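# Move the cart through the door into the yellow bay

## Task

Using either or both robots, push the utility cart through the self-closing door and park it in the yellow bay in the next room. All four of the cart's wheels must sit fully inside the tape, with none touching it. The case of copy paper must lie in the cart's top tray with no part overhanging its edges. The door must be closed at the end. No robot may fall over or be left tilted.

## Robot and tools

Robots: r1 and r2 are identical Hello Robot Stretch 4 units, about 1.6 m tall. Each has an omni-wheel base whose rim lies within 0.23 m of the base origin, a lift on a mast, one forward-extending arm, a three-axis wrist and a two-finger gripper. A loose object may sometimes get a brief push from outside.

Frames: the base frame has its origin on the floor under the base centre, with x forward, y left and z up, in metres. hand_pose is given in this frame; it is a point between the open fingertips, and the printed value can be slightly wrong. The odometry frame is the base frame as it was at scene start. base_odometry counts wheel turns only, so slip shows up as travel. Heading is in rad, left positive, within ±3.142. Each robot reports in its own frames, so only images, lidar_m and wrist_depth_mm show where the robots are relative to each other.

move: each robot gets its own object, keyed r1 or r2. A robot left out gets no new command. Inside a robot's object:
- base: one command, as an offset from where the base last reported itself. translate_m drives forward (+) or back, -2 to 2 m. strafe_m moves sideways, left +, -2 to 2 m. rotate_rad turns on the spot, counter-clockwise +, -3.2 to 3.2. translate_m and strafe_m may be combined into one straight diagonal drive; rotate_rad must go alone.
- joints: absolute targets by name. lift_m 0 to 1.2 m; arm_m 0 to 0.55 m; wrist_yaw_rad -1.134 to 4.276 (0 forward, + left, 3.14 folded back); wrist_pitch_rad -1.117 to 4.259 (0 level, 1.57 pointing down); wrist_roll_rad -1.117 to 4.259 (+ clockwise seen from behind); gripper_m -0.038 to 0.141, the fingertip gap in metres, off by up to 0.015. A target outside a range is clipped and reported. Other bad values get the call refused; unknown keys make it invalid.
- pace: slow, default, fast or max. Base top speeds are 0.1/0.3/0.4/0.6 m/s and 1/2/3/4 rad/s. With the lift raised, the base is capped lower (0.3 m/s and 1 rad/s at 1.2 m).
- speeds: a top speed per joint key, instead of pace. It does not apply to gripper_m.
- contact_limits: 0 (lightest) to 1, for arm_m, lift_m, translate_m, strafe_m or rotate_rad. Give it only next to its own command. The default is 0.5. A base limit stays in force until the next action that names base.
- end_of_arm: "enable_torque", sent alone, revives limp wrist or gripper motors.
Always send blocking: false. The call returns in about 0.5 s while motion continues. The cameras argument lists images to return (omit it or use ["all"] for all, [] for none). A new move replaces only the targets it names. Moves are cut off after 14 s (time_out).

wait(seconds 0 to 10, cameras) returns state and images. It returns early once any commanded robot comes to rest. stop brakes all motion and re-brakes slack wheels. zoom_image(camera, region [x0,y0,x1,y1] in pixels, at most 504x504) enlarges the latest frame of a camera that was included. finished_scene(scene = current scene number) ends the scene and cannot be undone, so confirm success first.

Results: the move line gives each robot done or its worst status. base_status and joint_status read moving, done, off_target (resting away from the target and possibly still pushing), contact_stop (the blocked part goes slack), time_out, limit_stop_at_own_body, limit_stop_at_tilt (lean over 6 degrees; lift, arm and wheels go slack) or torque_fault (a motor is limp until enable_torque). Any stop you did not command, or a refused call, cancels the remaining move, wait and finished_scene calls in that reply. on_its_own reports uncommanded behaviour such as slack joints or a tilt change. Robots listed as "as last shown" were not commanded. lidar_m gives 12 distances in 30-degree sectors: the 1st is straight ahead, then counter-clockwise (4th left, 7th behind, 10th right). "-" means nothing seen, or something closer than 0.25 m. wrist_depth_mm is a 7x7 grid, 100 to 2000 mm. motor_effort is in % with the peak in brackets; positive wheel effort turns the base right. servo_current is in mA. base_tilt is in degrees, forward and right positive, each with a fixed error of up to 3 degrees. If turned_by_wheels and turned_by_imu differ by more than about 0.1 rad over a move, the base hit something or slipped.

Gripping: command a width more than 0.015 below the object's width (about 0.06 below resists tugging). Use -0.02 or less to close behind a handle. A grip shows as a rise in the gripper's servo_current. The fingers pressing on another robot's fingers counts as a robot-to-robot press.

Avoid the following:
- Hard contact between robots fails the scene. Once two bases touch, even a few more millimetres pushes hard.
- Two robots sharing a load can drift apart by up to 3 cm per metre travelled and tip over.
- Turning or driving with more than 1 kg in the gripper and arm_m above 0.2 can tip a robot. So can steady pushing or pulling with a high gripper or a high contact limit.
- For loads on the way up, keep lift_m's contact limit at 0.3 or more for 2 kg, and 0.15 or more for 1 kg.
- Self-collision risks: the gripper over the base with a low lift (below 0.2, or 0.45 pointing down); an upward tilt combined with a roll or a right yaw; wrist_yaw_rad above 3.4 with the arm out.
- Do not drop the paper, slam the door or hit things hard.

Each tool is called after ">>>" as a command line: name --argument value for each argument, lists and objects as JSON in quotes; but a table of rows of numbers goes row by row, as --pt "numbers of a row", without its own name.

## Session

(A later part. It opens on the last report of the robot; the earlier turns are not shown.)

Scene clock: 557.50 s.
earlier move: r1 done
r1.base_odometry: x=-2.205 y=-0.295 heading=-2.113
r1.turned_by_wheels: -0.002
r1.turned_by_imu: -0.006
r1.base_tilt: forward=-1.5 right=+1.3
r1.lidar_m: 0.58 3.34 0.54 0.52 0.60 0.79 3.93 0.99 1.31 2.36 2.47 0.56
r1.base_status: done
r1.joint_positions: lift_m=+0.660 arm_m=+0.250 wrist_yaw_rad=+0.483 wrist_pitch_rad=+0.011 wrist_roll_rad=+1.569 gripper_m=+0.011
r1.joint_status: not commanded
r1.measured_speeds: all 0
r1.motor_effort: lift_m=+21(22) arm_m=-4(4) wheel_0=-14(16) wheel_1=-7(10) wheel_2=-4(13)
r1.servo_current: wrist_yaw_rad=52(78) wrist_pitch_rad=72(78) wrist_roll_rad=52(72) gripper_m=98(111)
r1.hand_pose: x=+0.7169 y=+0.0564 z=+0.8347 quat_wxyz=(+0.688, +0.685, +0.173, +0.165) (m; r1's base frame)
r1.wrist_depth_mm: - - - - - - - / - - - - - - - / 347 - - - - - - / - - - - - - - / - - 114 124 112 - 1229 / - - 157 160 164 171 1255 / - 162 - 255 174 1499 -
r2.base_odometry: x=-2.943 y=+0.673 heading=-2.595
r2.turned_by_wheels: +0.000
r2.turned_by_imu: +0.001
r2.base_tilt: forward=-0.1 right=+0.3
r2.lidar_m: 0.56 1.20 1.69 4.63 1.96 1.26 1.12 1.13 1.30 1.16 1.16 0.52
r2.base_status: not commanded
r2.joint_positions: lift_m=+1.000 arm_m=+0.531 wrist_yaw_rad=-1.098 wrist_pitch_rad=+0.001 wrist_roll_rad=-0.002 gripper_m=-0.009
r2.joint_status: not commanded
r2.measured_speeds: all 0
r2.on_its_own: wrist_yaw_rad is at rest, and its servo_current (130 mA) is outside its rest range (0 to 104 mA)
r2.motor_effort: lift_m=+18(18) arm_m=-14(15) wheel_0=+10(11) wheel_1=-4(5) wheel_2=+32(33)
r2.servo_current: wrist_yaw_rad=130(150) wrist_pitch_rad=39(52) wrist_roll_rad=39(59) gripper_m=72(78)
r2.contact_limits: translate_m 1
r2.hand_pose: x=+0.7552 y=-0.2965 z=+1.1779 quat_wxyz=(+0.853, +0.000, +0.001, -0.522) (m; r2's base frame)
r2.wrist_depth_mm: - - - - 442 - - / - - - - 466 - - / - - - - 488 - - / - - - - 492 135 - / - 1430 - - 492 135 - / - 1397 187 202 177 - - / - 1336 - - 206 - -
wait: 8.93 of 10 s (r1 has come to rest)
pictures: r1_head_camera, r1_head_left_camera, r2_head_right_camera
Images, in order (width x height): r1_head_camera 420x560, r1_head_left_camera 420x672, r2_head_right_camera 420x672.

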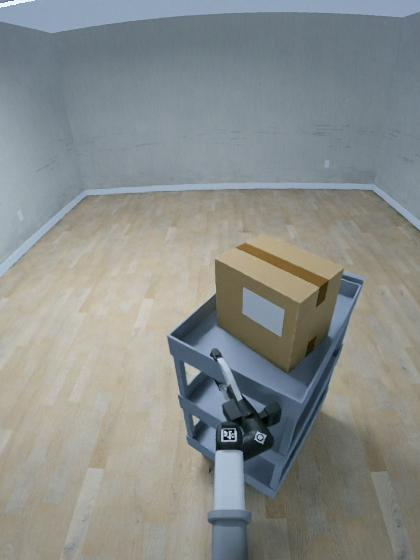

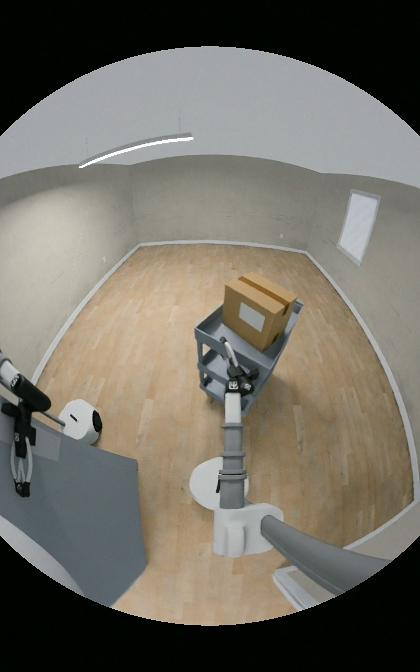

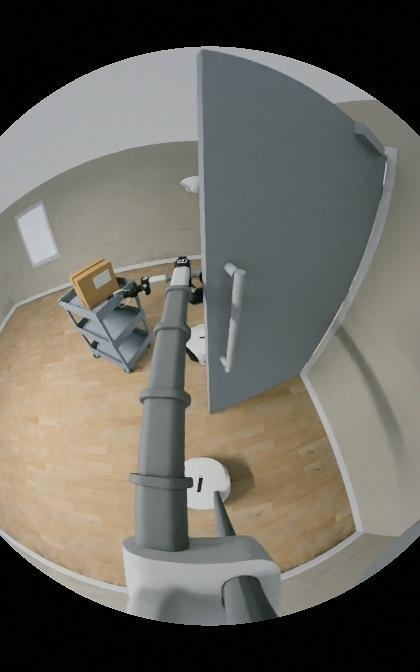

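>>> move --r1 '{"joints":{"wrist_yaw_rad":0.0},"speeds":{"wrist_yaw_rad":0.25}}' --blocking false --cameras '[]'

>>> wait --seconds 3.5 --cameras '["r1_head_camera"]'

Scene clock: 567.47 s.
move: r1 moving
r1.base_odometry: x=-2.204 y=-0.295 heading=-2.111
r1.turned_by_wheels: +0.001
r1.turned_by_imu: +0.002
r1.base_tilt: forward=-1.6 right=+1.3
r1.lidar_m: 0.58 3.32 0.52 0.52 0.61 0.78 3.91 1.03 1.34 2.35 2.46 0.54
r1.base_status: not commanded
r1.joint_positions: lift_m=+0.660 arm_m=+0.250 wrist_yaw_rad=+0.386 wrist_pitch_rad=+0.011 wrist_roll_rad=+1.569 gripper_m=+0.011
r1.joint_status: wrist_yaw_rad moving
r1.measured_speeds: translate_m=+0.000 strafe_m=+0.000 rotate_rad=+0.003 lift_m=+0.000 arm_m=+0.000 wrist_yaw_rad=-0.193 wrist_pitch_rad=+0.000 wrist_roll_rad=+0.000
r1.motor_effort: lift_m=+21(21) arm_m=-4(4) wheel_0=-4(14) wheel_1=-2(7) wheel_2=-2(4)
r1.servo_current: wrist_yaw_rad=65(78) wrist_pitch_rad=65(72) wrist_roll_rad=39(65) gripper_m=91(104)
r1.hand_pose: x=+0.7210 y=+0.0275 z=+0.8347 quat_wxyz=(+0.695, +0.693, +0.139, +0.132) (m; r1's base frame)
r1.wrist_depth_mm: - - - - - - - / - - - - - - - / 334 - - - - - - / - - - - - - - / - - 116 118 113 1366 1229 / - - 153 157 162 173 1255 / - 170 - 234 175 170 -
r2.base_odometry: x=-2.943 y=+0.673 heading=-2.595
r2.turned_by_wheels: +0.000
r2.turned_by_imu: +0.000
r2.base_tilt: forward=+0.0 right=+0.3
r2.lidar_m: 0.56 1.21 1.69 4.64 1.93 1.26 1.11 1.12 1.29 1.15 1.18 0.54
r2.base_status: not commanded
r2.joint_positions: lift_m=+1.000 arm_m=+0.531 wrist_yaw_rad=-1.098 wrist_pitch_rad=+0.001 wrist_roll_rad=-0.002 gripper_m=-0.009
r2.joint_status: not commanded
r2.measured_speeds: all 0
r2.motor_effort: lift_m=+18(18) arm_m=-14(15) wheel_0=+10(11) wheel_1=-4(5) wheel_2=+32(32)
r2.servo_current: wrist_yaw_rad=137(137) wrist_pitch_rad=39(46) wrist_roll_rad=39(52) gripper_m=72(72)
r2.contact_limits: translate_m 1
r2.hand_pose: x=+0.7552 y=-0.2965 z=+1.1779 quat_wxyz=(+0.853, +0.000, +0.001, -0.522) (m; r2's base frame)
r2.wrist_depth_mm: - - - - 445 - - / - - - - 466 - - / - - - - 484 - - / - - - - 492 135 - / - 1430 - - 492 135 - / - 1336 187 202 177 - - / - 1308 - - 207 - -
pictures: none
No camera images: "cameras" was empty.

Scene clock: 569.47 s.
earlier move: r1 done
r1.base_odometry: x=-2.204 y=-0.295 heading=-2.110
r1.turned_by_wheels: +0.001
r1.turned_by_imu: +0.001
r1.base_tilt: forward=-1.6 right=+1.3
r1.lidar_m: 0.64 3.30 0.54 0.49 0.62 0.79 3.94 1.01 1.32 2.35 2.47 0.61
r1.base_status: not commanded
r1.joint_positions: lift_m=+0.660 arm_m=+0.250 wrist_yaw_rad=+0.008 wrist_pitch_rad=+0.011 wrist_roll_rad=+1.570 gripper_m=+0.011
r1.joint_status: all done
r1.measured_speeds: all 0
r1.motor_effort: lift_m=+21(22) arm_m=+4(4) wheel_0=+7(14) wheel_1=+4(7) wheel_2=+1(5)
r1.servo_current: wrist_yaw_rad=59(338) wrist_pitch_rad=65(72) wrist_roll_rad=52(78) gripper_m=85(104)
r1.hand_pose: x=+0.7099 y=-0.0852 z=+0.8347 quat_wxyz=(+0.707, +0.707, +0.007, -0.001) (m; r1's base frame)
r1.wrist_depth_mm: 228 228 114 118 118 - - / 248 247 124 124 126 - - / 274 272 131 132 134 - - / 306 310 141 142 145 - - / 347 351 153 155 156 1756 - / - 394 171 168 175 1366 - / - 165 182 180 178 170 -
r2.base_odometry: x=-2.943 y=+0.673 heading=-2.595
r2.turned_by_wheels: +0.000
r2.turned_by_imu: +0.000
r2.base_tilt: forward=+0.0 right=+0.4
r2.lidar_m: 0.56 1.22 1.69 4.64 1.97 1.24 1.09 1.12 1.29 1.17 1.19 0.53
r2.base_status: not commanded
r2.joint_positions: lift_m=+1.000 arm_m=+0.531 wrist_yaw_rad=-1.098 wrist_pitch_rad=+0.001 wrist_roll_rad=-0.002 gripper_m=-0.009
r2.joint_status: not commanded
r2.measured_speeds: all 0
r2.on_its_own: wrist_yaw_rad is at rest, and its servo_current (130 mA) is outside its rest range (0 to 104 mA)
r2.motor_effort: lift_m=+18(18) arm_m=-15(15) wheel_0=+10(11) wheel_1=-4(5) wheel_2=+32(32)
r2.servo_current: wrist_yaw_rad=130(150) wrist_pitch_rad=39(46) wrist_roll_rad=52(59) gripper_m=72(78)
r2.contact_limits: translate_m 1
r2.hand_pose: x=+0.7552 y=-0.2965 z=+1.1779 quat_wxyz=(+0.853, +0.000, +0.001, -0.522) (m; r2's base frame)
r2.wrist_depth_mm: - - - - 442 - - / - - - - 462 - - / - - - - 488 - - / - - - - 492 135 - / - 1397 - - 488 135 - / - 1397 187 202 176 - - / - 1336 - - 208 - -
wait: 2.00 of 3.5 s (r1 has come to rest)
pictures: r1_head_camera
Images, in order (width x height): r1_head_camera 420x560.

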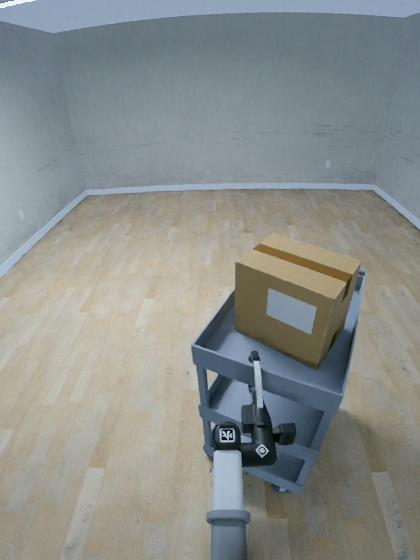

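>>> move --r1 '{"base":{"translate_m":-0.55,"strafe_m":0.05},"pace":"slow"}' --blocking false --cameras '[]'

>>> wait --seconds 8 --cameras '["r1_head_left_camera","r1_head_camera"]'

Scene clock: 579.87 s.
move: r1 moving
r1.base_odometry: x=-2.197 y=-0.285 heading=-2.110
r1.turned_by_wheels: +0.000
r1.turned_by_imu: -0.001
r1.base_tilt: forward=-1.5 right=+1.3
r1.lidar_m: 0.63 3.31 0.55 0.52 0.62 0.76 3.93 0.99 1.30 2.35 2.47 0.60
r1.base_status: translate_m moving; strafe_m moving
r1.joint_positions: lift_m=+0.660 arm_m=+0.250 wrist_yaw_rad=+0.007 wrist_pitch_rad=+0.012 wrist_roll_rad=+1.570 gripper_m=+0.011
r1.joint_status: not commanded
r1.measured_speeds: translate_m=-0.049 strafe_m=+0.004 rotate_rad=-0.005 lift_m=+0.000 arm_m=+0.000 wrist_yaw_rad=-0.008 wrist_pitch_rad=+0.001 wrist_roll_rad=+0.000
r1.motor_effort: lift_m=+21(22) arm_m=+0(4) wheel_0=-8(8) wheel_1=-5(6) wheel_2=+9(10)
r1.servo_current: wrist_yaw_rad=52(72) wrist_pitch_rad=65(65) wrist_roll_rad=52(65) gripper_m=85(85)
r1.hand_pose: x=+0.7099 y=-0.0853 z=+0.8346 quat_wxyz=(+0.707, +0.707, +0.007, -0.001) (m; r1's base frame)
r1.wrist_depth_mm: 236 236 121 125 125 - - / 254 256 130 132 132 - - / 281 282 139 140 142 - - / 310 317 146 150 151 - - / 351 357 160 162 164 1661 - / - 402 177 175 177 466 - / - 166 186 186 146 1708 -
r2.base_odometry: x=-2.943 y=+0.673 heading=-2.595
r2.turned_by_wheels: +0.000
r2.turned_by_imu: +0.000
r2.base_tilt: forward=+0.0 right=+0.3
r2.lidar_m: 0.57 1.22 1.68 4.64 1.95 1.25 1.11 1.12 1.31 1.15 1.15 0.55
r2.base_status: not commanded
r2.joint_positions: lift_m=+1.000 arm_m=+0.531 wrist_yaw_rad=-1.098 wrist_pitch_rad=+0.001 wrist_roll_rad=-0.002 gripper_m=-0.009
r2.joint_status: not commanded
r2.measured_speeds: all 0
r2.motor_effort: lift_m=+18(18) arm_m=-15(15) wheel_0=+10(10) wheel_1=-5(5) wheel_2=+32(32)
r2.servo_current: wrist_yaw_rad=130(143) wrist_pitch_rad=33(46) wrist_roll_rad=39(59) gripper_m=78(78)
r2.contact_limits: translate_m 1
r2.hand_pose: x=+0.7552 y=-0.2965 z=+1.1779 quat_wxyz=(+0.853, +0.000, +0.001, -0.522) (m; r2's base frame)
r2.wrist_depth_mm: - - - - 442 - - / - - - - 466 - - / - - - - 484 - - / - - - - 492 135 - / - 1397 - - 492 135 - / - 1397 188 202 177 - - / - 1366 - - 207 - -
pictures: none
No camera images: "cameras" was empty.

Scene clock: 586.17 s.
earlier move: r1 done
r1.base_odometry: x=-1.879 y=+0.151 heading=-2.111
r1.turned_by_wheels: -0.001
r1.turned_by_imu: -0.006
r1.base_tilt: forward=-1.5 right=+1.3
r1.lidar_m: 0.64 0.70 0.52 0.47 0.48 3.38 3.34 3.44 0.64 1.50 2.50 0.65
r1.base_status: done
r1.joint_positions: lift_m=+0.660 arm_m=+0.250 wrist_yaw_rad=-0.004 wrist_pitch_rad=+0.012 wrist_roll_rad=+1.570 gripper_m=+0.011
r1.joint_status: not commanded
r1.measured_speeds: all 0
r1.motor_effort: lift_m=+21(22) arm_m=-4(4) wheel_0=-9(18) wheel_1=-4(10) wheel_2=-1(11)
r1.servo_current: wrist_yaw_rad=72(85) wrist_pitch_rad=65(72) wrist_roll_rad=65(72) gripper_m=78(91)
r1.hand_pose: x=+0.7090 y=-0.0885 z=+0.8346 quat_wxyz=(+0.707, +0.707, +0.003, -0.005) (m; r1's base frame)
r1.wrist_depth_mm: 258 262 150 152 - - - / 272 277 155 157 159 723 - / 291 297 163 164 165 - - / 312 317 168 170 172 809 - / 336 342 175 176 180 - - / 373 364 182 184 185 171 - / - 157 190 189 155 1661 -
r2.base_odometry: x=-2.943 y=+0.673 heading=-2.595
r2.turned_by_wheels: +0.000
r2.turned_by_imu: +0.001
r2.base_tilt: forward=+0.0 right=+0.4
r2.lidar_m: 0.58 1.20 4.48 4.65 1.92 1.27 1.10 1.14 1.28 1.14 1.18 0.56
r2.base_status: not commanded
r2.joint_positions: lift_m=+1.000 arm_m=+0.531 wrist_yaw_rad=-1.098 wrist_pitch_rad=+0.001 wrist_roll_rad=-0.002 gripper_m=-0.009
r2.joint_status: not commanded
r2.measured_speeds: all 0
r2.on_its_own: wrist_yaw_rad is at rest, and its servo_current (137 mA) is outside its rest range (0 to 104 mA)
r2.motor_effort: lift_m=+18(18) arm_m=-15(15) wheel_0=+10(11) wheel_1=-5(5) wheel_2=+32(32)
r2.servo_current: wrist_yaw_rad=137(150) wrist_pitch_rad=39(46) wrist_roll_rad=46(65) gripper_m=72(78)
r2.contact_limits: translate_m 1
r2.hand_pose: x=+0.7552 y=-0.2965 z=+1.1779 quat_wxyz=(+0.853, +0.000, +0.001, -0.522) (m; r2's base frame)
r2.wrist_depth_mm: - - - - 445 - - / - 878 - - 462 - - / - 878 - - 488 - - / - 1308 - - 492 135 - / - 1336 - - 492 135 - / - 798 184 202 177 - - / 574 627 - - 208 - -
wait: 6.30 of 8 s (r1 has come to rest)
pictures: r1_head_camera, r1_head_left_camera
Images, in order (width x height): r1_head_camera 420x560, r1_head_left_camera 420x672.

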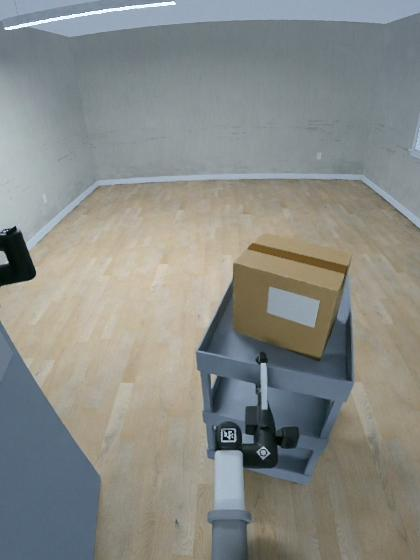

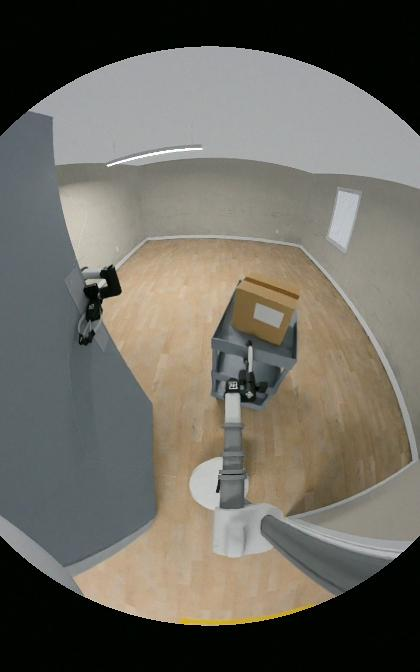

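>>> move --r1 '{"base":{"translate_m":-0.6,"strafe_m":0.09},"pace":"slow"}' --blocking false --cameras '[]'

>>> wait --seconds 8 --cameras '["r1_head_left_camera","r1_head_camera","r1_head_right_camera"]'

Scene clock: 595.40 s.
move: r1 moving
r1.base_odometry: x=-1.871 y=+0.161 heading=-2.113
r1.turned_by_wheels: -0.001
r1.turned_by_imu: -0.002
r1.base_tilt: forward=-1.5 right=+1.3
r1.lidar_m: 0.65 0.69 0.54 0.45 0.46 3.38 3.33 3.44 0.60 1.46 2.49 0.62
r1.base_status: translate_m moving; strafe_m moving
r1.joint_positions: lift_m=+0.660 arm_m=+0.250 wrist_yaw_rad=-0.004 wrist_pitch_rad=+0.012 wrist_roll_rad=+1.570 gripper_m=+0.011
r1.joint_status: not commanded
r1.measured_speeds: translate_m=-0.049 strafe_m=+0.007 rotate_rad=-0.002 lift_m=+0.000 arm_m=+0.000 wrist_yaw_rad=+0.000 wrist_pitch_rad=+0.000 wrist_roll_rad=+0.000
r1.motor_effort: lift_m=+21(22) arm_m=-4(4) wheel_0=-14(14) wheel_1=-6(8) wheel_2=+4(5)
r1.servo_current: wrist_yaw_rad=26(65) wrist_pitch_rad=59(78) wrist_roll_rad=65(65) gripper_m=85(91)
r1.hand_pose: x=+0.7090 y=-0.0885 z=+0.8346 quat_wxyz=(+0.707, +0.707, +0.003, -0.005) (m; r1's base frame)
r1.wrist_depth_mm: 258 263 151 153 156 - - / 272 277 155 158 160 723 - / 291 297 163 164 166 - - / 312 319 168 170 172 798 - / 340 340 175 176 180 - - / 373 364 182 184 186 171 - / - 157 190 190 155 1618 -
r2.base_odometry: x=-2.943 y=+0.673 heading=-2.595
r2.turned_by_wheels: +0.000
r2.turned_by_imu: +0.000
r2.base_tilt: forward=+0.0 right=+0.4
r2.lidar_m: 0.56 1.21 4.45 4.63 1.97 1.26 1.12 1.11 1.30 1.17 1.18 0.56
r2.base_status: not commanded
r2.joint_positions: lift_m=+1.000 arm_m=+0.531 wrist_yaw_rad=-1.098 wrist_pitch_rad=+0.001 wrist_roll_rad=-0.002 gripper_m=-0.009
r2.joint_status: not commanded
r2.measured_speeds: all 0
r2.motor_effort: lift_m=+18(18) arm_m=-15(15) wheel_0=+10(10) wheel_1=-4(5) wheel_2=+32(32)
r2.servo_current: wrist_yaw_rad=137(150) wrist_pitch_rad=39(46) wrist_roll_rad=59(59) gripper_m=78(78)
r2.contact_limits: translate_m 1
r2.hand_pose: x=+0.7552 y=-0.2965 z=+1.1779 quat_wxyz=(+0.853, +0.000, +0.001, -0.522) (m; r2's base frame)
r2.wrist_depth_mm: - - - - 445 - - / - 904 - - 466 - - / - 904 - - 488 - - / - 1281 - - 488 134 - / - 1336 - - 492 135 - / - 798 183 203 176 - - / 574 634 - - 206 - -
pictures: none
No camera images: "cameras" was empty.

Scene clock: 602.23 s.
earlier move: r1 done
r1.base_odometry: x=-1.492 y=+0.619 heading=-2.112
r1.turned_by_wheels: +0.000
r1.turned_by_imu: -0.005
r1.base_tilt: forward=-1.6 right=+1.3
r1.lidar_m: 0.64 0.55 0.40 0.40 2.33 2.79 2.70 2.83 2.57 0.60 0.62 0.63
r1.base_status: done
r1.joint_positions: lift_m=+0.660 arm_m=+0.250 wrist_yaw_rad=-0.004 wrist_pitch_rad=+0.012 wrist_roll_rad=+1.570 gripper_m=+0.011
r1.joint_status: not commanded
r1.measured_speeds: all 0
r1.motor_effort: lift_m=+21(22) arm_m=-4(4) wheel_0=-9(16) wheel_1=-4(10) wheel_2=-3(5)
r1.servo_current: wrist_yaw_rad=52(78) wrist_pitch_rad=59(78) wrist_roll_rad=39(72) gripper_m=85(91)
r1.hand_pose: x=+0.7090 y=-0.0885 z=+0.8346 quat_wxyz=(+0.707, +0.707, +0.003, -0.005) (m; r1's base frame)
r1.wrist_depth_mm: 262 265 154 155 157 - - / 273 278 158 160 162 723 - / 291 297 165 166 168 - - / 310 317 170 171 174 798 - / 336 342 175 177 180 - - / 370 362 183 184 186 170 - / - 158 189 190 155 1661 -
r2.base_odometry: x=-2.943 y=+0.673 heading=-2.595
r2.turned_by_wheels: +0.000
r2.turned_by_imu: +0.001
r2.base_tilt: forward=+0.0 right=+0.4
r2.lidar_m: 0.56 3.65 4.47 4.63 1.98 1.25 1.11 1.15 1.25 1.16 1.18 0.54
r2.base_status: not commanded
r2.joint_positions: lift_m=+1.000 arm_m=+0.531 wrist_yaw_rad=-1.098 wrist_pitch_rad=+0.001 wrist_roll_rad=-0.002 gripper_m=-0.009
r2.joint_status: not commanded
r2.measured_speeds: all 0
r2.on_its_own: wrist_yaw_rad is at rest, and its servo_current (130 mA) is outside its rest range (0 to 104 mA)
r2.motor_effort: lift_m=+18(18) arm_m=-15(15) wheel_0=+10(11) wheel_1=-4(5) wheel_2=+32(32)
r2.servo_current: wrist_yaw_rad=130(156) wrist_pitch_rad=39(52) wrist_roll_rad=52(59) gripper_m=72(78)
r2.contact_limits: translate_m 1
r2.hand_pose: x=+0.7552 y=-0.2965 z=+1.1779 quat_wxyz=(+0.853, +0.000, +0.001, -0.522) (m; r2's base frame)
r2.wrist_depth_mm: - - - - 442 - - / - - - - 466 - - / - - - - 484 - - / - - - - 488 135 - / - 1397 - 1397 496 135 - / 488 1366 187 202 176 - - / 492 139 - - 207 - -
wait: 6.83 of 8 s (r1 has come to rest)
pictures: r1_head_camera, r1_head_left_camera, r1_head_right_camera
Images, in order (width x height): r1_head_camera 420x560, r1_head_left_camera 420x672, r1_head_right_camera 420x672.

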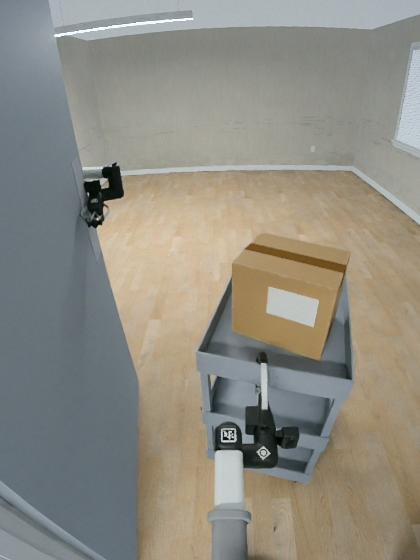

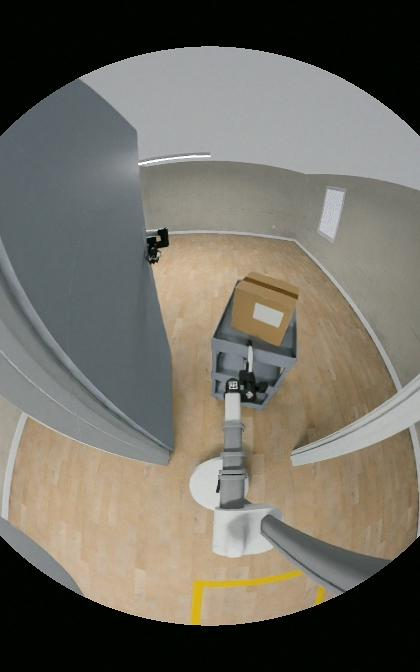

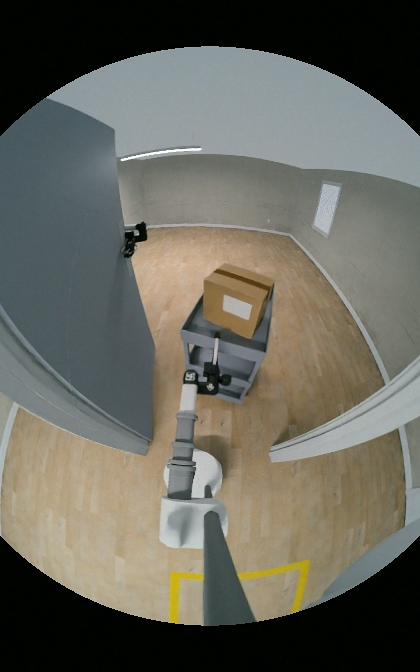

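>>> move --r1 '{"base":{"translate_m":-0.7,"strafe_m":0.07},"pace":"slow"}' --blocking false --cameras '[]'

>>> wait --seconds 9 --cameras '["r1_head_left_camera","r1_head_camera"]'

Scene clock: 616.80 s.
move: r1 moving
r1.base_odometry: x=-1.485 y=+0.629 heading=-2.114
r1.turned_by_wheels: -0.001
r1.turned_by_imu: -0.002
r1.base_tilt: forward=-1.5 right=+1.3
r1.lidar_m: 0.65 0.51 0.40 0.44 2.36 2.74 2.69 2.83 2.57 0.60 0.60 0.63
r1.base_status: translate_m moving; strafe_m moving
r1.joint_positions: lift_m=+0.660 arm_m=+0.250 wrist_yaw_rad=-0.004 wrist_pitch_rad=+0.012 wrist_roll_rad=+1.570 gripper_m=+0.011
r1.joint_status: not commanded
r1.measured_speeds: translate_m=-0.048 strafe_m=+0.005 rotate_rad=-0.003 lift_m=+0.000 arm_m=+0.000 wrist_yaw_rad=+0.000 wrist_pitch_rad=+0.000 wrist_roll_rad=+0.000
r1.motor_effort: lift_m=+21(21) arm_m=-4(4) wheel_0=-13(13) wheel_1=-5(7) wheel_2=+4(4)
r1.servo_current: wrist_yaw_rad=52(72) wrist_pitch_rad=59(72) wrist_roll_rad=52(59) gripper_m=78(85)
r1.hand_pose: x=+0.7090 y=-0.0885 z=+0.8346 quat_wxyz=(+0.707, +0.707, +0.003, -0.005) (m; r1's base frame)
r1.wrist_depth_mm: 262 265 153 155 157 - - / 274 281 158 160 161 723 - / 294 298 164 166 167 - - / 312 319 170 172 175 809 - / 336 343 177 178 180 - - / 370 362 182 185 186 170 - / - 156 190 189 154 1661 -
r2.base_odometry: x=-2.943 y=+0.673 heading=-2.595
r2.turned_by_wheels: +0.000
r2.turned_by_imu: +0.000
r2.base_tilt: forward=+0.0 right=+0.3
r2.lidar_m: 0.57 3.66 4.42 4.64 1.98 1.24 1.11 1.14 1.29 1.16 1.18 0.55
r2.base_status: not commanded
r2.joint_positions: lift_m=+1.000 arm_m=+0.531 wrist_yaw_rad=-1.098 wrist_pitch_rad=+0.001 wrist_roll_rad=-0.002 gripper_m=-0.009
r2.joint_status: not commanded
r2.measured_speeds: all 0
r2.motor_effort: lift_m=+18(18) arm_m=-15(15) wheel_0=+10(10) wheel_1=-5(5) wheel_2=+32(32)
r2.servo_current: wrist_yaw_rad=137(137) wrist_pitch_rad=39(39) wrist_roll_rad=52(65) gripper_m=72(72)
r2.contact_limits: translate_m 1
r2.hand_pose: x=+0.7552 y=-0.2965 z=+1.1779 quat_wxyz=(+0.853, +0.000, +0.001, -0.522) (m; r2's base frame)
r2.wrist_depth_mm: - - - - 445 - - / - - - - 466 - - / - - - - 488 - - / - - - - 492 135 - / - 1430 - 1430 488 135 - / 492 1397 187 202 176 - - / 504 139 - - 207 - -
pictures: none
No camera images: "cameras" was empty.

Scene clock: 624.60 s.
earlier move: r1 done
r1.base_odometry: x=-1.071 y=+1.182 heading=-2.113
r1.turned_by_wheels: +0.001
r1.turned_by_imu: -0.001
r1.base_tilt: forward=-1.6 right=+1.3
r1.lidar_m: 0.64 0.85 1.13 2.19 2.31 2.08 1.99 2.10 2.59 2.54 1.12 0.64
r1.base_status: done
r1.joint_positions: lift_m=+0.660 arm_m=+0.250 wrist_yaw_rad=-0.003 wrist_pitch_rad=+0.012 wrist_roll_rad=+1.570 gripper_m=+0.011
r1.joint_status: not commanded
r1.measured_speeds: all 0
r1.motor_effort: lift_m=+21(22) arm_m=-4(4) wheel_0=-6(14) wheel_1=-3(9) wheel_2=+3(7)
r1.servo_current: wrist_yaw_rad=59(78) wrist_pitch_rad=72(78) wrist_roll_rad=39(72) gripper_m=78(91)
r1.hand_pose: x=+0.7091 y=-0.0882 z=+0.8346 quat_wxyz=(+0.707, +0.707, +0.003, -0.005) (m; r1's base frame)
r1.wrist_depth_mm: 265 268 157 158 160 - - / 276 282 160 163 165 - - / 294 300 167 168 171 - - / 312 317 172 173 176 788 - / 334 340 177 178 180 - - / 362 359 182 185 187 166 - / - 157 187 189 - 151 -
r2.base_odometry: x=-2.943 y=+0.673 heading=-2.595
r2.turned_by_wheels: +0.000
r2.turned_by_imu: +0.001
r2.base_tilt: forward=+0.0 right=+0.4
r2.lidar_m: 0.58 3.66 4.48 4.63 1.95 1.26 1.12 1.12 1.31 1.16 1.18 0.55
r2.base_status: not commanded
r2.joint_positions: lift_m=+1.000 arm_m=+0.531 wrist_yaw_rad=-1.098 wrist_pitch_rad=+0.001 wrist_roll_rad=-0.002 gripper_m=-0.009
r2.joint_status: not commanded
r2.measured_speeds: all 0
r2.on_its_own: wrist_yaw_rad is at rest, and its servo_current (124 mA) is outside its rest range (0 to 104 mA)
r2.motor_effort: lift_m=+18(18) arm_m=-15(15) wheel_0=+10(11) wheel_1=-5(5) wheel_2=+32(32)
r2.servo_current: wrist_yaw_rad=124(150) wrist_pitch_rad=46(46) wrist_roll_rad=46(65) gripper_m=72(78)
r2.contact_limits: translate_m 1
r2.hand_pose: x=+0.7552 y=-0.2965 z=+1.1779 quat_wxyz=(+0.853, +0.000, +0.001, -0.522) (m; r2's base frame)
r2.wrist_depth_mm: - - - - 445 - - / - - - - 459 - - / - - - - 480 - - / - - - - 488 135 - / - 1397 1042 1661 492 135 - / - 1281 187 193 177 - - / - 121 - - 207 - -
wait: 7.80 of 9 s (r1 has come to rest)
pictures: r1_head_camera, r1_head_left_camera
Images, in order (width x height): r1_head_camera 420x560, r1_head_left_camera 420x672.

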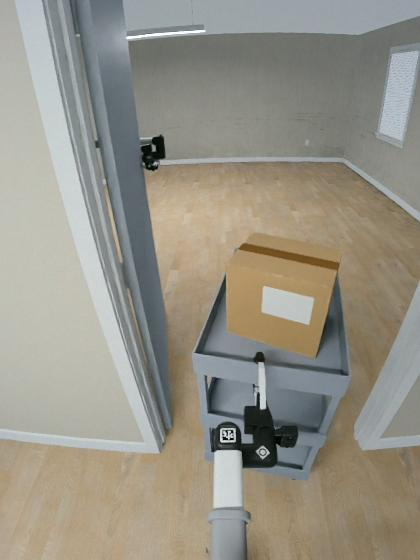

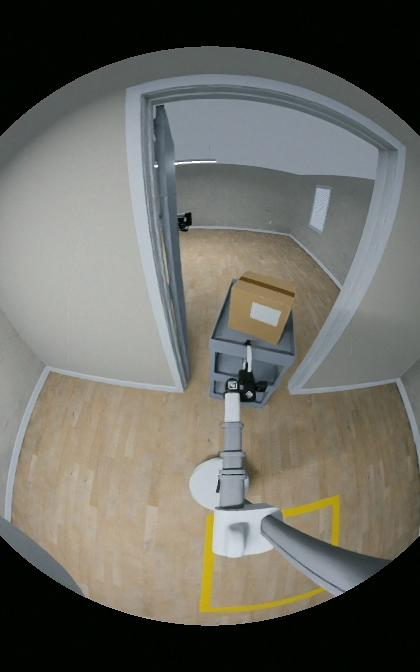

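>>> move --r1 '{"base":{"translate_m":-0.72,"strafe_m":0.0},"pace":"slow"}' --blocking false --cameras '[]'

>>> wait --seconds 9 --cameras '["r1_head_left_camera","r1_head_camera"]'

Scene clock: 631.47 s.
move: r1 moving
r1.base_odometry: x=-1.065 y=+1.193 heading=-2.114
r1.turned_by_wheels: -0.001
r1.turned_by_imu: -0.001
r1.base_tilt: forward=-1.5 right=+1.3
r1.lidar_m: 0.64 0.87 1.16 2.17 2.27 2.05 1.98 2.09 2.59 2.51 1.16 0.65
r1.base_status: translate_m moving; strafe_m moving
r1.joint_positions: lift_m=+0.660 arm_m=+0.250 wrist_yaw_rad=-0.003 wrist_pitch_rad=+0.012 wrist_roll_rad=+1.570 gripper_m=+0.011
r1.joint_status: not commanded
r1.measured_speeds: translate_m=-0.048 strafe_m=+0.000 rotate_rad=+0.001 lift_m=+0.000 arm_m=+0.000 wrist_yaw_rad=+0.000 wrist_pitch_rad=+0.000 wrist_roll_rad=+0.000
r1.motor_effort: lift_m=+21(22) arm_m=-4(4) wheel_0=-8(10) wheel_1=-8(8) wheel_2=+7(7)
r1.servo_current: wrist_yaw_rad=33(65) wrist_pitch_rad=65(72) wrist_roll_rad=59(59) gripper_m=91(91)
r1.hand_pose: x=+0.7091 y=-0.0882 z=+0.8346 quat_wxyz=(+0.707, +0.707, +0.003, -0.005) (m; r1's base frame)
r1.wrist_depth_mm: 265 267 156 158 159 - - / 274 281 160 163 165 - - / 294 297 167 167 170 - - / 314 317 171 173 175 798 - / 334 340 178 178 181 - - / 366 355 183 184 187 167 - / - 150 187 190 - 151 -
r2.base_odometry: x=-2.943 y=+0.673 heading=-2.595
r2.turned_by_wheels: +0.000
r2.turned_by_imu: +0.000
r2.base_tilt: forward=+0.0 right=+0.3
r2.lidar_m: 0.58 3.65 4.44 4.62 1.99 1.26 1.11 1.12 1.30 1.16 1.17 0.52
r2.base_status: not commanded
r2.joint_positions: lift_m=+1.000 arm_m=+0.531 wrist_yaw_rad=-1.098 wrist_pitch_rad=+0.001 wrist_roll_rad=-0.002 gripper_m=-0.009
r2.joint_status: not commanded
r2.measured_speeds: all 0
r2.motor_effort: lift_m=+18(18) arm_m=-15(15) wheel_0=+10(10) wheel_1=-5(5) wheel_2=+32(32)
r2.servo_current: wrist_yaw_rad=137(143) wrist_pitch_rad=39(46) wrist_roll_rad=46(59) gripper_m=72(78)
r2.contact_limits: translate_m 1
r2.hand_pose: x=+0.7552 y=-0.2965 z=+1.1779 quat_wxyz=(+0.853, +0.000, +0.001, -0.522) (m; r2's base frame)
r2.wrist_depth_mm: - - - - 445 - - / - - - - 462 - - / - - - - 480 - - / - - - - 492 135 - / - 1397 1025 1138 492 135 - / - 1138 187 193 177 - - / - 121 - - 207 - -
pictures: none
No camera images: "cameras" was empty.

Scene clock: 639.43 s.
earlier move: r1 done
r1.base_odometry: x=-0.700 y=+1.799 heading=-2.112
r1.turned_by_wheels: +0.001
r1.turned_by_imu: +0.006
r1.base_tilt: forward=-1.5 right=+1.2
r1.lidar_m: 0.64 1.57 2.17 2.19 1.81 1.33 1.27 1.33 1.88 2.49 2.11 0.65
r1.base_status: done
r1.joint_positions: lift_m=+0.660 arm_m=+0.250 wrist_yaw_rad=+0.005 wrist_pitch_rad=+0.012 wrist_roll_rad=+1.570 gripper_m=+0.011
r1.joint_status: not commanded
r1.measured_speeds: all 0
r1.motor_effort: lift_m=+21(22) arm_m=-4(4) wheel_0=+1(10) wheel_1=-2(8) wheel_2=+9(13)
r1.servo_current: wrist_yaw_rad=52(72) wrist_pitch_rad=59(72) wrist_roll_rad=52(72) gripper_m=85(91)
r1.hand_pose: x=+0.7098 y=-0.0859 z=+0.8346 quat_wxyz=(+0.707, +0.707, +0.006, -0.002) (m; r1's base frame)
r1.wrist_depth_mm: - - 168 170 173 1756 - / 286 291 172 174 176 - - / 300 303 174 177 178 788 - / 314 317 178 179 181 798 - / 330 334 181 181 185 809 - / 347 353 183 186 187 - - / 368 157 185 187 153 145 -
r2.base_odometry: x=-2.943 y=+0.673 heading=-2.595
r2.turned_by_wheels: +0.000
r2.turned_by_imu: +0.001
r2.base_tilt: forward=+0.0 right=+0.3
r2.lidar_m: 0.56 3.65 4.44 4.64 1.97 1.22 1.10 1.12 1.29 1.16 1.18 0.55
r2.base_status: not commanded
r2.joint_positions: lift_m=+1.000 arm_m=+0.531 wrist_yaw_rad=-1.098 wrist_pitch_rad=+0.001 wrist_roll_rad=-0.002 gripper_m=-0.009
r2.joint_status: not commanded
r2.measured_speeds: all 0
r2.on_its_own: wrist_yaw_rad is at rest, and its servo_current (137 mA) is outside its rest range (0 to 104 mA)
r2.motor_effort: lift_m=+18(18) arm_m=-15(15) wheel_0=+10(11) wheel_1=-4(5) wheel_2=+32(32)
r2.servo_current: wrist_yaw_rad=137(150) wrist_pitch_rad=39(52) wrist_roll_rad=46(65) gripper_m=72(85)
r2.contact_limits: translate_m 1
r2.hand_pose: x=+0.7552 y=-0.2965 z=+1.1779 quat_wxyz=(+0.853, +0.000, +0.001, -0.522) (m; r2's base frame)
r2.wrist_depth_mm: - - - - 442 - - / - - - - 466 - - / - - - - 480 - - / - - - - 492 135 - / - 1397 - 1661 492 135 - / - 1366 187 192 176 - - / - 1308 - - - - -
wait: 7.97 of 9 s (r1 has come to rest)
pictures: r1_head_camera, r1_head_left_camera
Images, in order (width x height): r1_head_camera 420x560, r1_head_left_camera 420x672.

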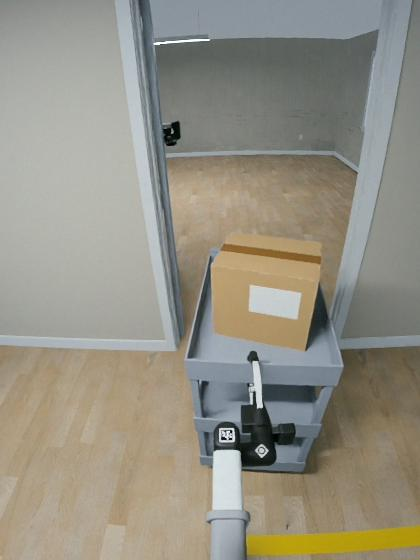

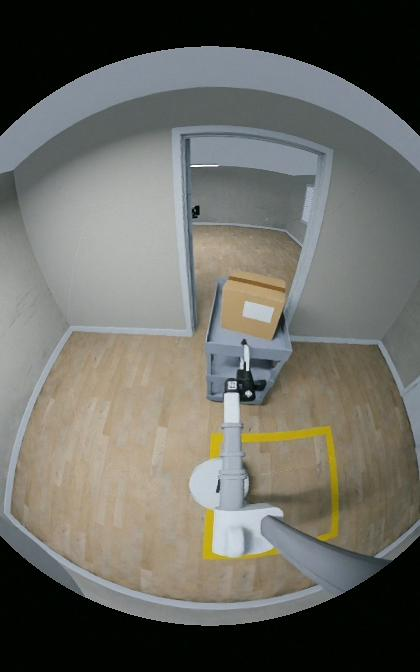

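>>> move --r1 '{"base":{"translate_m":-0.3,"strafe_m":-0.1},"pace":"slow"}' --blocking false --cameras '[]'

>>> wait --seconds 5 --cameras '[]'

>>> move --r1 '{"base":{"translate_m":-0.35,"strafe_m":-0.3},"pace":"slow"}' --blocking false --cameras '[]'

>>> wait --seconds 6 --cameras '["r1_head_left_camera","r1_head_camera"]'

Scene clock: 648.93 s.
move: r1 moving
r1.base_odometry: x=-0.697 y=+1.812 heading=-2.111
r1.turned_by_wheels: +0.001
r1.turned_by_imu: +0.001
r1.base_tilt: forward=-1.6 right=+1.3
r1.lidar_m: 0.66 1.58 2.18 2.20 1.75 1.32 1.27 1.32 1.86 2.49 2.14 0.66
r1.base_status: translate_m moving; strafe_m moving
r1.joint_positions: lift_m=+0.660 arm_m=+0.250 wrist_yaw_rad=+0.006 wrist_pitch_rad=+0.012 wrist_roll_rad=+1.570 gripper_m=+0.011
r1.joint_status: not commanded
r1.measured_speeds: translate_m=-0.048 strafe_m=-0.015 rotate_rad=+0.000 lift_m=+0.000 arm_m=+0.000 wrist_yaw_rad=+0.002 wrist_pitch_rad=+0.000 wrist_roll_rad=+0.000
r1.motor_effort: lift_m=+21(22) arm_m=-4(4) wheel_0=+2(3) wheel_1=-3(6) wheel_2=+13(14)
r1.servo_current: wrist_yaw_rad=52(65) wrist_pitch_rad=65(72) wrist_roll_rad=59(65) gripper_m=78(85)
r1.hand_pose: x=+0.7098 y=-0.0857 z=+0.8346 quat_wxyz=(+0.707, +0.707, +0.006, -0.002) (m; r1's base frame)
r1.wrist_depth_mm: - - 169 170 172 1708 - / 286 291 173 174 175 - - / 300 303 175 176 177 - - / 312 320 178 179 181 798 - / 332 336 181 182 185 809 - / 353 351 184 186 187 - - / 366 164 186 187 154 145 -
r2.base_odometry: x=-2.943 y=+0.673 heading=-2.595
r2.turned_by_wheels: +0.000
r2.turned_by_imu: +0.000
r2.base_tilt: forward=+0.0 right=+0.4
r2.lidar_m: 0.55 3.64 4.46 4.63 1.97 1.25 1.10 1.11 1.30 1.17 1.19 0.54
r2.base_status: not commanded
r2.joint_positions: lift_m=+1.000 arm_m=+0.531 wrist_yaw_rad=-1.098 wrist_pitch_rad=+0.001 wrist_roll_rad=-0.002 gripper_m=-0.009
r2.joint_status: not commanded
r2.measured_speeds: all 0
r2.motor_effort: lift_m=+18(18) arm_m=-14(15) wheel_0=+10(10) wheel_1=-4(5) wheel_2=+32(32)
r2.servo_current: wrist_yaw_rad=137(143) wrist_pitch_rad=33(46) wrist_roll_rad=46(52) gripper_m=72(78)
r2.contact_limits: translate_m 1
r2.hand_pose: x=+0.7552 y=-0.2965 z=+1.1779 quat_wxyz=(+0.853, +0.000, +0.001, -0.522) (m; r2's base frame)
r2.wrist_depth_mm: - - - - 442 - - / - - - - 466 - - / - - - - 484 - - / - - - - 488 135 - / - 1397 - 1661 492 135 - / - 1366 187 192 176 - - / - 1336 - - - - -
pictures: none
No camera images: "cameras" was empty.

Scene clock: 652.83 s.
earlier move: r1 done
r1.base_odometry: x=-0.631 y=+2.107 heading=-2.112
r1.turned_by_wheels: -0.001
r1.turned_by_imu: +0.001
r1.base_tilt: forward=-1.6 right=+1.3
r1.lidar_m: 0.64 1.88 2.39 2.30 1.39 1.02 0.97 1.04 1.46 2.40 2.50 0.72
r1.base_status: done
r1.joint_positions: lift_m=+0.660 arm_m=+0.250 wrist_yaw_rad=+0.006 wrist_pitch_rad=+0.012 wrist_roll_rad=+1.570 gripper_m=+0.011
r1.joint_status: not commanded
r1.measured_speeds: all 0
r1.motor_effort: lift_m=+21(22) arm_m=-4(4) wheel_0=+1(6) wheel_1=-2(6) wheel_2=+7(14)
r1.servo_current: wrist_yaw_rad=65(72) wrist_pitch_rad=59(72) wrist_roll_rad=65(65) gripper_m=85(91)
r1.hand_pose: x=+0.7098 y=-0.0857 z=+0.8346 quat_wxyz=(+0.707, +0.707, +0.006, -0.002) (m; r1's base frame)
r1.wrist_depth_mm: - - 204 206 - - - / 1281 1308 201 202 - 1661 - / 322 324 198 198 201 - - / 327 329 195 195 197 809 - / 330 334 191 191 194 - - / 332 334 186 189 189 170 - / 340 164 185 186 154 145 -
r2.base_odometry: x=-2.943 y=+0.673 heading=-2.595
r2.turned_by_wheels: +0.000
r2.turned_by_imu: +0.001
r2.base_tilt: forward=+0.0 right=+0.3
r2.lidar_m: 0.58 3.66 4.44 4.63 1.96 1.25 1.12 1.13 1.25 1.15 1.17 0.55
r2.base_status: not commanded
r2.joint_positions: lift_m=+1.000 arm_m=+0.531 wrist_yaw_rad=-1.098 wrist_pitch_rad=+0.001 wrist_roll_rad=-0.002 gripper_m=-0.009
r2.joint_status: not commanded
r2.measured_speeds: all 0
r2.on_its_own: wrist_yaw_rad is at rest, and its servo_current (137 mA) is outside its rest range (0 to 104 mA)
r2.motor_effort: lift_m=+18(18) arm_m=-15(15) wheel_0=+10(11) wheel_1=-5(5) wheel_2=+32(32)
r2.servo_current: wrist_yaw_rad=137(150) wrist_pitch_rad=39(52) wrist_roll_rad=46(65) gripper_m=65(78)
r2.contact_limits: translate_m 1
r2.hand_pose: x=+0.7552 y=-0.2965 z=+1.1779 quat_wxyz=(+0.853, +0.000, +0.001, -0.522) (m; r2's base frame)
r2.wrist_depth_mm: - - - - 439 - - / - - - - 462 - - / - - - - 488 - - / - - - - 488 135 - / - 1366 - 1921 492 135 - / - 1366 187 193 177 - - / - 1336 - - 207 - -
wait: 3.90 of 5 s (r1 has come to rest)
pictures: none
No camera images: "cameras" was empty.

Scene clock: 653.33 s.
move: r1 moving
r1.base_odometry: x=-0.633 y=+2.120 heading=-2.110
r1.turned_by_wheels: +0.002
r1.turned_by_imu: +0.002
r1.base_tilt: forward=-1.5 right=+1.2
r1.lidar_m: 0.62 1.86 2.41 2.31 1.37 1.00 0.96 1.02 1.44 2.35 2.49 0.71
r1.base_status: translate_m moving; strafe_m moving
r1.joint_positions: lift_m=+0.660 arm_m=+0.250 wrist_yaw_rad=+0.006 wrist_pitch_rad=+0.012 wrist_roll_rad=+1.570 gripper_m=+0.011
r1.joint_status: not commanded
r1.measured_speeds: translate_m=-0.039 strafe_m=-0.033 rotate_rad=+0.002 lift_m=+0.000 arm_m=+0.000 wrist_yaw_rad=+0.002 wrist_pitch_rad=+0.000 wrist_roll_rad=+0.000
r1.motor_effort: lift_m=+21(21) arm_m=-4(4) wheel_0=+12(12) wheel_1=-5(5) wheel_2=+12(13)
r1.servo_current: wrist_yaw_rad=52(65) wrist_pitch_rad=65(72) wrist_roll_rad=65(65) gripper_m=72(91)
r1.hand_pose: x=+0.7098 y=-0.0857 z=+0.8346 quat_wxyz=(+0.707, +0.707, +0.006, -0.002) (m; r1's base frame)
r1.wrist_depth_mm: - - 204 206 - - - / - 1336 200 202 - 1708 - / 320 325 198 198 201 - - / 325 330 194 195 198 820 - / 330 332 191 191 194 - - / 334 336 187 189 189 172 - / 338 164 185 186 154 145 -
r2.base_odometry: x=-2.943 y=+0.673 heading=-2.595
r2.turned_by_wheels: +0.000
r2.turned_by_imu: +0.000
r2.base_tilt: forward=-0.1 right=+0.4
r2.lidar_m: 0.57 3.65 4.46 4.64 1.92 1.21 1.10 1.11 1.30 1.16 1.18 0.56
r2.base_status: not commanded
r2.joint_positions: lift_m=+1.000 arm_m=+0.531 wrist_yaw_rad=-1.098 wrist_pitch_rad=+0.001 wrist_roll_rad=-0.002 gripper_m=-0.009
r2.joint_status: not commanded
r2.measured_speeds: all 0
r2.motor_effort: lift_m=+18(18) arm_m=-15(15) wheel_0=+10(10) wheel_1=-5(5) wheel_2=+32(32)
r2.servo_current: wrist_yaw_rad=130(150) wrist_pitch_rad=46(52) wrist_roll_rad=33(52) gripper_m=65(78)
r2.contact_limits: translate_m 1
r2.hand_pose: x=+0.7552 y=-0.2965 z=+1.1779 quat_wxyz=(+0.853, +0.000, +0.001, -0.522) (m; r2's base frame)
r2.wrist_depth_mm: - - - - 445 - - / - - - - 466 - - / - - - - 484 - - / - - - - 492 135 - / - 1397 - 1921 488 135 - / - 1397 187 193 176 - - / - 1366 - - 207 - -
pictures: none
No camera images: "cameras" was empty.

Scene clock: 658.67 s.
earlier move: r1 done
r1.base_odometry: x=-0.709 y=+2.562 heading=-2.111
r1.turned_by_wheels: -0.001
r1.turned_by_imu: +0.001
r1.base_tilt: forward=-1.6 right=+1.3
r1.lidar_m: 0.53 0.66 2.70 2.41 0.89 0.68 0.63 0.67 0.99 2.12 2.19 0.80
r1.base_status: done
r1.joint_positions: lift_m=+0.660 arm_m=+0.250 wrist_yaw_rad=+0.007 wrist_pitch_rad=+0.012 wrist_roll_rad=+1.571 gripper_m=+0.011
r1.joint_status: not commanded
r1.measured_speeds: all 0
r1.motor_effort: lift_m=+21(22) arm_m=-4(4) wheel_0=+6(14) wheel_1=-2(6) wheel_2=+4(14)
r1.servo_current: wrist_yaw_rad=52(78) wrist_pitch_rad=65(72) wrist_roll_rad=65(65) gripper_m=85(91)
r1.hand_pose: x=+0.7099 y=-0.0854 z=+0.8346 quat_wxyz=(+0.707, +0.707, +0.007, -0.002) (m; r1's base frame)
r1.wrist_depth_mm: - - - - - 1576 1118 / - - 315 315 349 364 366 / - - 278 272 - 1618 - / - - 379 237 - 1756 - / 364 364 221 213 222 1863 - / 336 336 190 190 187 169 - / 317 174 178 177 167 154 -
r2.base_odometry: x=-2.943 y=+0.673 heading=-2.595
r2.turned_by_wheels: +0.000
r2.turned_by_imu: +0.001
r2.base_tilt: forward=-0.1 right=+0.4
r2.lidar_m: 0.57 3.65 4.45 4.63 1.96 1.26 1.11 1.12 1.31 1.14 1.17 0.55
r2.base_status: not commanded
r2.joint_positions: lift_m=+1.000 arm_m=+0.531 wrist_yaw_rad=-1.098 wrist_pitch_rad=+0.001 wrist_roll_rad=-0.002 gripper_m=-0.009
r2.joint_status: not commanded
r2.measured_speeds: all 0
r2.on_its_own: wrist_yaw_rad is at rest, and its servo_current (143 mA) is outside its rest range (0 to 104 mA)
r2.motor_effort: lift_m=+18(18) arm_m=-15(15) wheel_0=+10(11) wheel_1=-5(5) wheel_2=+32(32)
r2.servo_current: wrist_yaw_rad=143(150) wrist_pitch_rad=39(52) wrist_roll_rad=52(65) gripper_m=65(78)
r2.contact_limits: translate_m 1
r2.hand_pose: x=+0.7552 y=-0.2965 z=+1.1779 quat_wxyz=(+0.853, +0.000, +0.001, -0.522) (m; r2's base frame)
r2.wrist_depth_mm: - - - - 442 - - / - - - - 466 - - / - - - - 488 - - / - - - - 496 135 - / - 1430 - - 496 135 - / - 1397 186 202 177 - - / - 1308 - - 207 - -
wait: 5.33 of 6 s (r1 has come to rest)
pictures: r1_head_camera, r1_head_left_camera
Images, in order (width x height): r1_head_camera 420x560, r1_head_left_camera 420x672.

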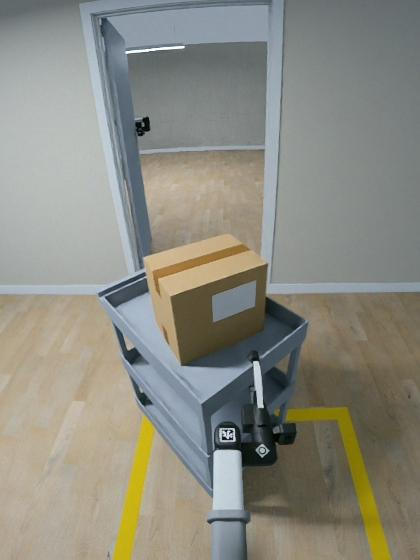

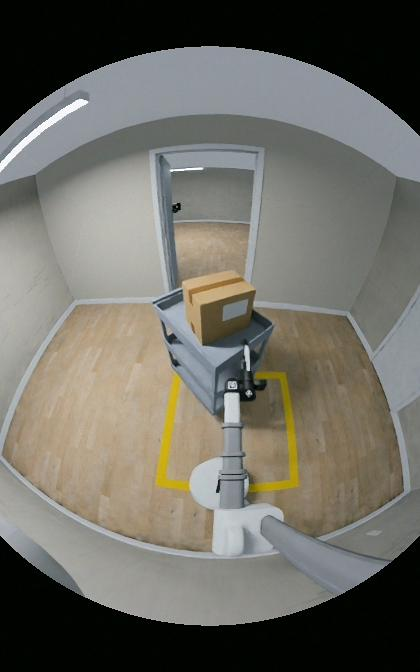

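>>> move --r1 '{"base":{"translate_m":-0.33,"strafe_m":-0.08},"joints":{"arm_m":0.02},"pace":"slow","speeds":{"arm_m":0.08}}' --blocking false --cameras '[]'

>>> wait --seconds 5 --cameras '["r1_head_left_camera","r1_head_camera"]'

Scene clock: 673.37 s.
move: r1 moving
r1.base_odometry: x=-0.705 y=+2.574 heading=-2.112
r1.turned_by_wheels: -0.001
r1.turned_by_imu: -0.001
r1.base_tilt: forward=-1.6 right=+1.2
r1.lidar_m: 0.50 0.67 2.72 2.35 0.88 0.65 0.61 0.66 0.93 2.11 2.15 0.78
r1.base_status: translate_m moving; strafe_m moving
r1.joint_positions: lift_m=+0.660 arm_m=+0.218 wrist_yaw_rad=+0.004 wrist_pitch_rad=+0.012 wrist_roll_rad=+1.571 gripper_m=+0.011
r1.joint_status: arm_m moving
r1.measured_speeds: translate_m=-0.051 strafe_m=-0.011 rotate_rad=-0.007 lift_m=+0.000 arm_m=-0.080 wrist_yaw_rad=-0.047 wrist_pitch_rad=+0.000 wrist_roll_rad=+0.000
r1.motor_effort: lift_m=+21(22) arm_m=-5(13) wheel_0=-5(5) wheel_1=-6(8) wheel_2=+8(17)
r1.servo_current: wrist_yaw_rad=59(78) wrist_pitch_rad=59(72) wrist_roll_rad=59(59) gripper_m=85(91)
r1.hand_pose: x=+0.6775 y=-0.0862 z=+0.8346 quat_wxyz=(+0.707, +0.707, +0.006, -0.003) (m; r1's base frame)
r1.wrist_depth_mm: - - - - - 1618 1118 / - - 314 314 351 364 366 / - - 270 270 - 1576 - / - - 377 237 - 1756 - / 362 362 221 211 222 1983 - / 334 338 187 190 183 168 - / 317 169 179 176 167 154 -
r2.base_odometry: x=-2.943 y=+0.673 heading=-2.595
r2.turned_by_wheels: +0.000
r2.turned_by_imu: +0.000
r2.base_tilt: forward=+0.0 right=+0.4
r2.lidar_m: 0.56 3.66 4.44 4.64 1.95 1.23 1.11 1.13 1.28 1.16 1.19 0.54
r2.base_status: not commanded
r2.joint_positions: lift_m=+1.000 arm_m=+0.531 wrist_yaw_rad=-1.098 wrist_pitch_rad=+0.001 wrist_roll_rad=-0.002 gripper_m=-0.009
r2.joint_status: not commanded
r2.measured_speeds: all 0
r2.motor_effort: lift_m=+18(18) arm_m=-15(15) wheel_0=+10(11) wheel_1=-5(5) wheel_2=+32(32)
r2.servo_current: wrist_yaw_rad=130(137) wrist_pitch_rad=33(46) wrist_roll_rad=46(65) gripper_m=72(78)
r2.contact_limits: translate_m 1
r2.hand_pose: x=+0.7552 y=-0.2965 z=+1.1779 quat_wxyz=(+0.853, +0.000, +0.001, -0.522) (m; r2's base frame)
r2.wrist_depth_mm: - - - - 445 - - / - - - - 466 - - / - - - - 488 - - / - - - - 488 135 - / - 1397 - - 496 135 - / - 1397 187 203 177 - - / - 1366 - - 207 - -
pictures: none
No camera images: "cameras" was empty.

Scene clock: 677.53 s.
earlier move: r1 done
r1.base_odometry: x=-0.608 y=+2.885 heading=-2.111
r1.turned_by_wheels: +0.000
r1.turned_by_imu: -0.001
r1.base_tilt: forward=-1.6 right=+1.3
r1.lidar_m: 0.31 0.32 2.77 1.21 0.46 0.32 0.31 0.33 0.50 1.47 2.10 0.51
r1.base_status: done
r1.joint_positions: lift_m=+0.660 arm_m=+0.020 wrist_yaw_rad=-0.001 wrist_pitch_rad=+0.012 wrist_roll_rad=+1.571 gripper_m=+0.011
r1.joint_status: all done
r1.measured_speeds: all 0
r1.motor_effort: lift_m=+21(22) arm_m=-4(13) wheel_0=-4(11) wheel_1=-3(9) wheel_2=+3(17)
r1.servo_current: wrist_yaw_rad=59(78) wrist_pitch_rad=65(72) wrist_roll_rad=46(78) gripper_m=78(91)
r1.hand_pose: x=+0.4792 y=-0.0878 z=+0.8345 quat_wxyz=(+0.707, +0.707, +0.004, -0.005) (m; r1's base frame)
r1.wrist_depth_mm: - - - - - 1576 1118 / - - - 314 362 362 364 / - - - 268 - 1618 - / - - 377 236 - 1756 - / 362 359 219 211 220 1863 - / 334 336 189 189 182 167 - / 314 160 175 175 165 154 -
r2.base_odometry: x=-2.943 y=+0.673 heading=-2.595
r2.turned_by_wheels: +0.000
r2.turned_by_imu: +0.001
r2.base_tilt: forward=-0.1 right=+0.4
r2.lidar_m: 0.59 3.63 4.43 4.64 1.96 1.25 1.10 1.13 1.30 1.17 1.18 0.55
r2.base_status: not commanded
r2.joint_positions: lift_m=+1.000 arm_m=+0.531 wrist_yaw_rad=-1.098 wrist_pitch_rad=+0.001 wrist_roll_rad=-0.002 gripper_m=-0.009
r2.joint_status: not commanded
r2.measured_speeds: all 0
r2.on_its_own: wrist_yaw_rad is at rest, and its servo_current (130 mA) is outside its rest range (0 to 104 mA)
r2.motor_effort: lift_m=+18(18) arm_m=-15(15) wheel_0=+10(11) wheel_1=-5(5) wheel_2=+32(32)
r2.servo_current: wrist_yaw_rad=130(150) wrist_pitch_rad=39(46) wrist_roll_rad=59(65) gripper_m=65(78)
r2.contact_limits: translate_m 1
r2.hand_pose: x=+0.7552 y=-0.2965 z=+1.1779 quat_wxyz=(+0.853, +0.000, +0.001, -0.522) (m; r2's base frame)
r2.wrist_depth_mm: - - - - 445 - - / - - - - 462 - - / - - - - 488 - - / - - - - 488 135 - / - 1397 - - 492 135 - / - 1397 187 202 176 - - / - 1336 - - 206 - -
wait: 4.17 of 5 s (r1 has come to rest)
pictures: r1_head_camera, r1_head_left_camera
Images, in order (width x height): r1_head_camera 420x560, r1_head_left_camera 420x672.

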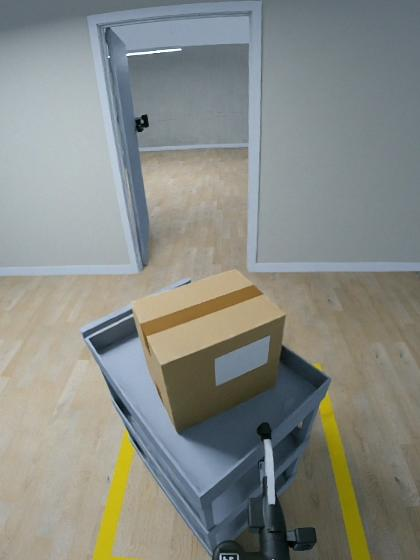

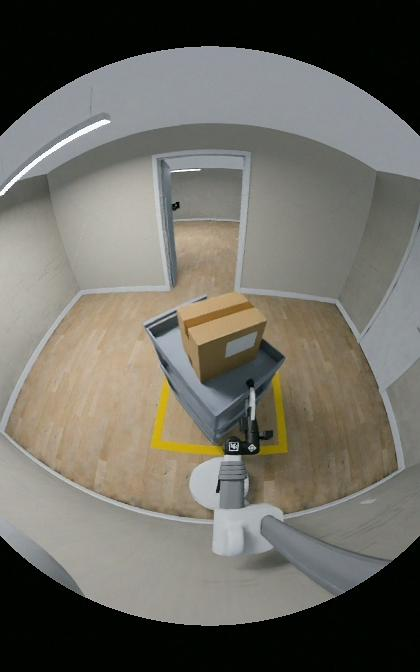

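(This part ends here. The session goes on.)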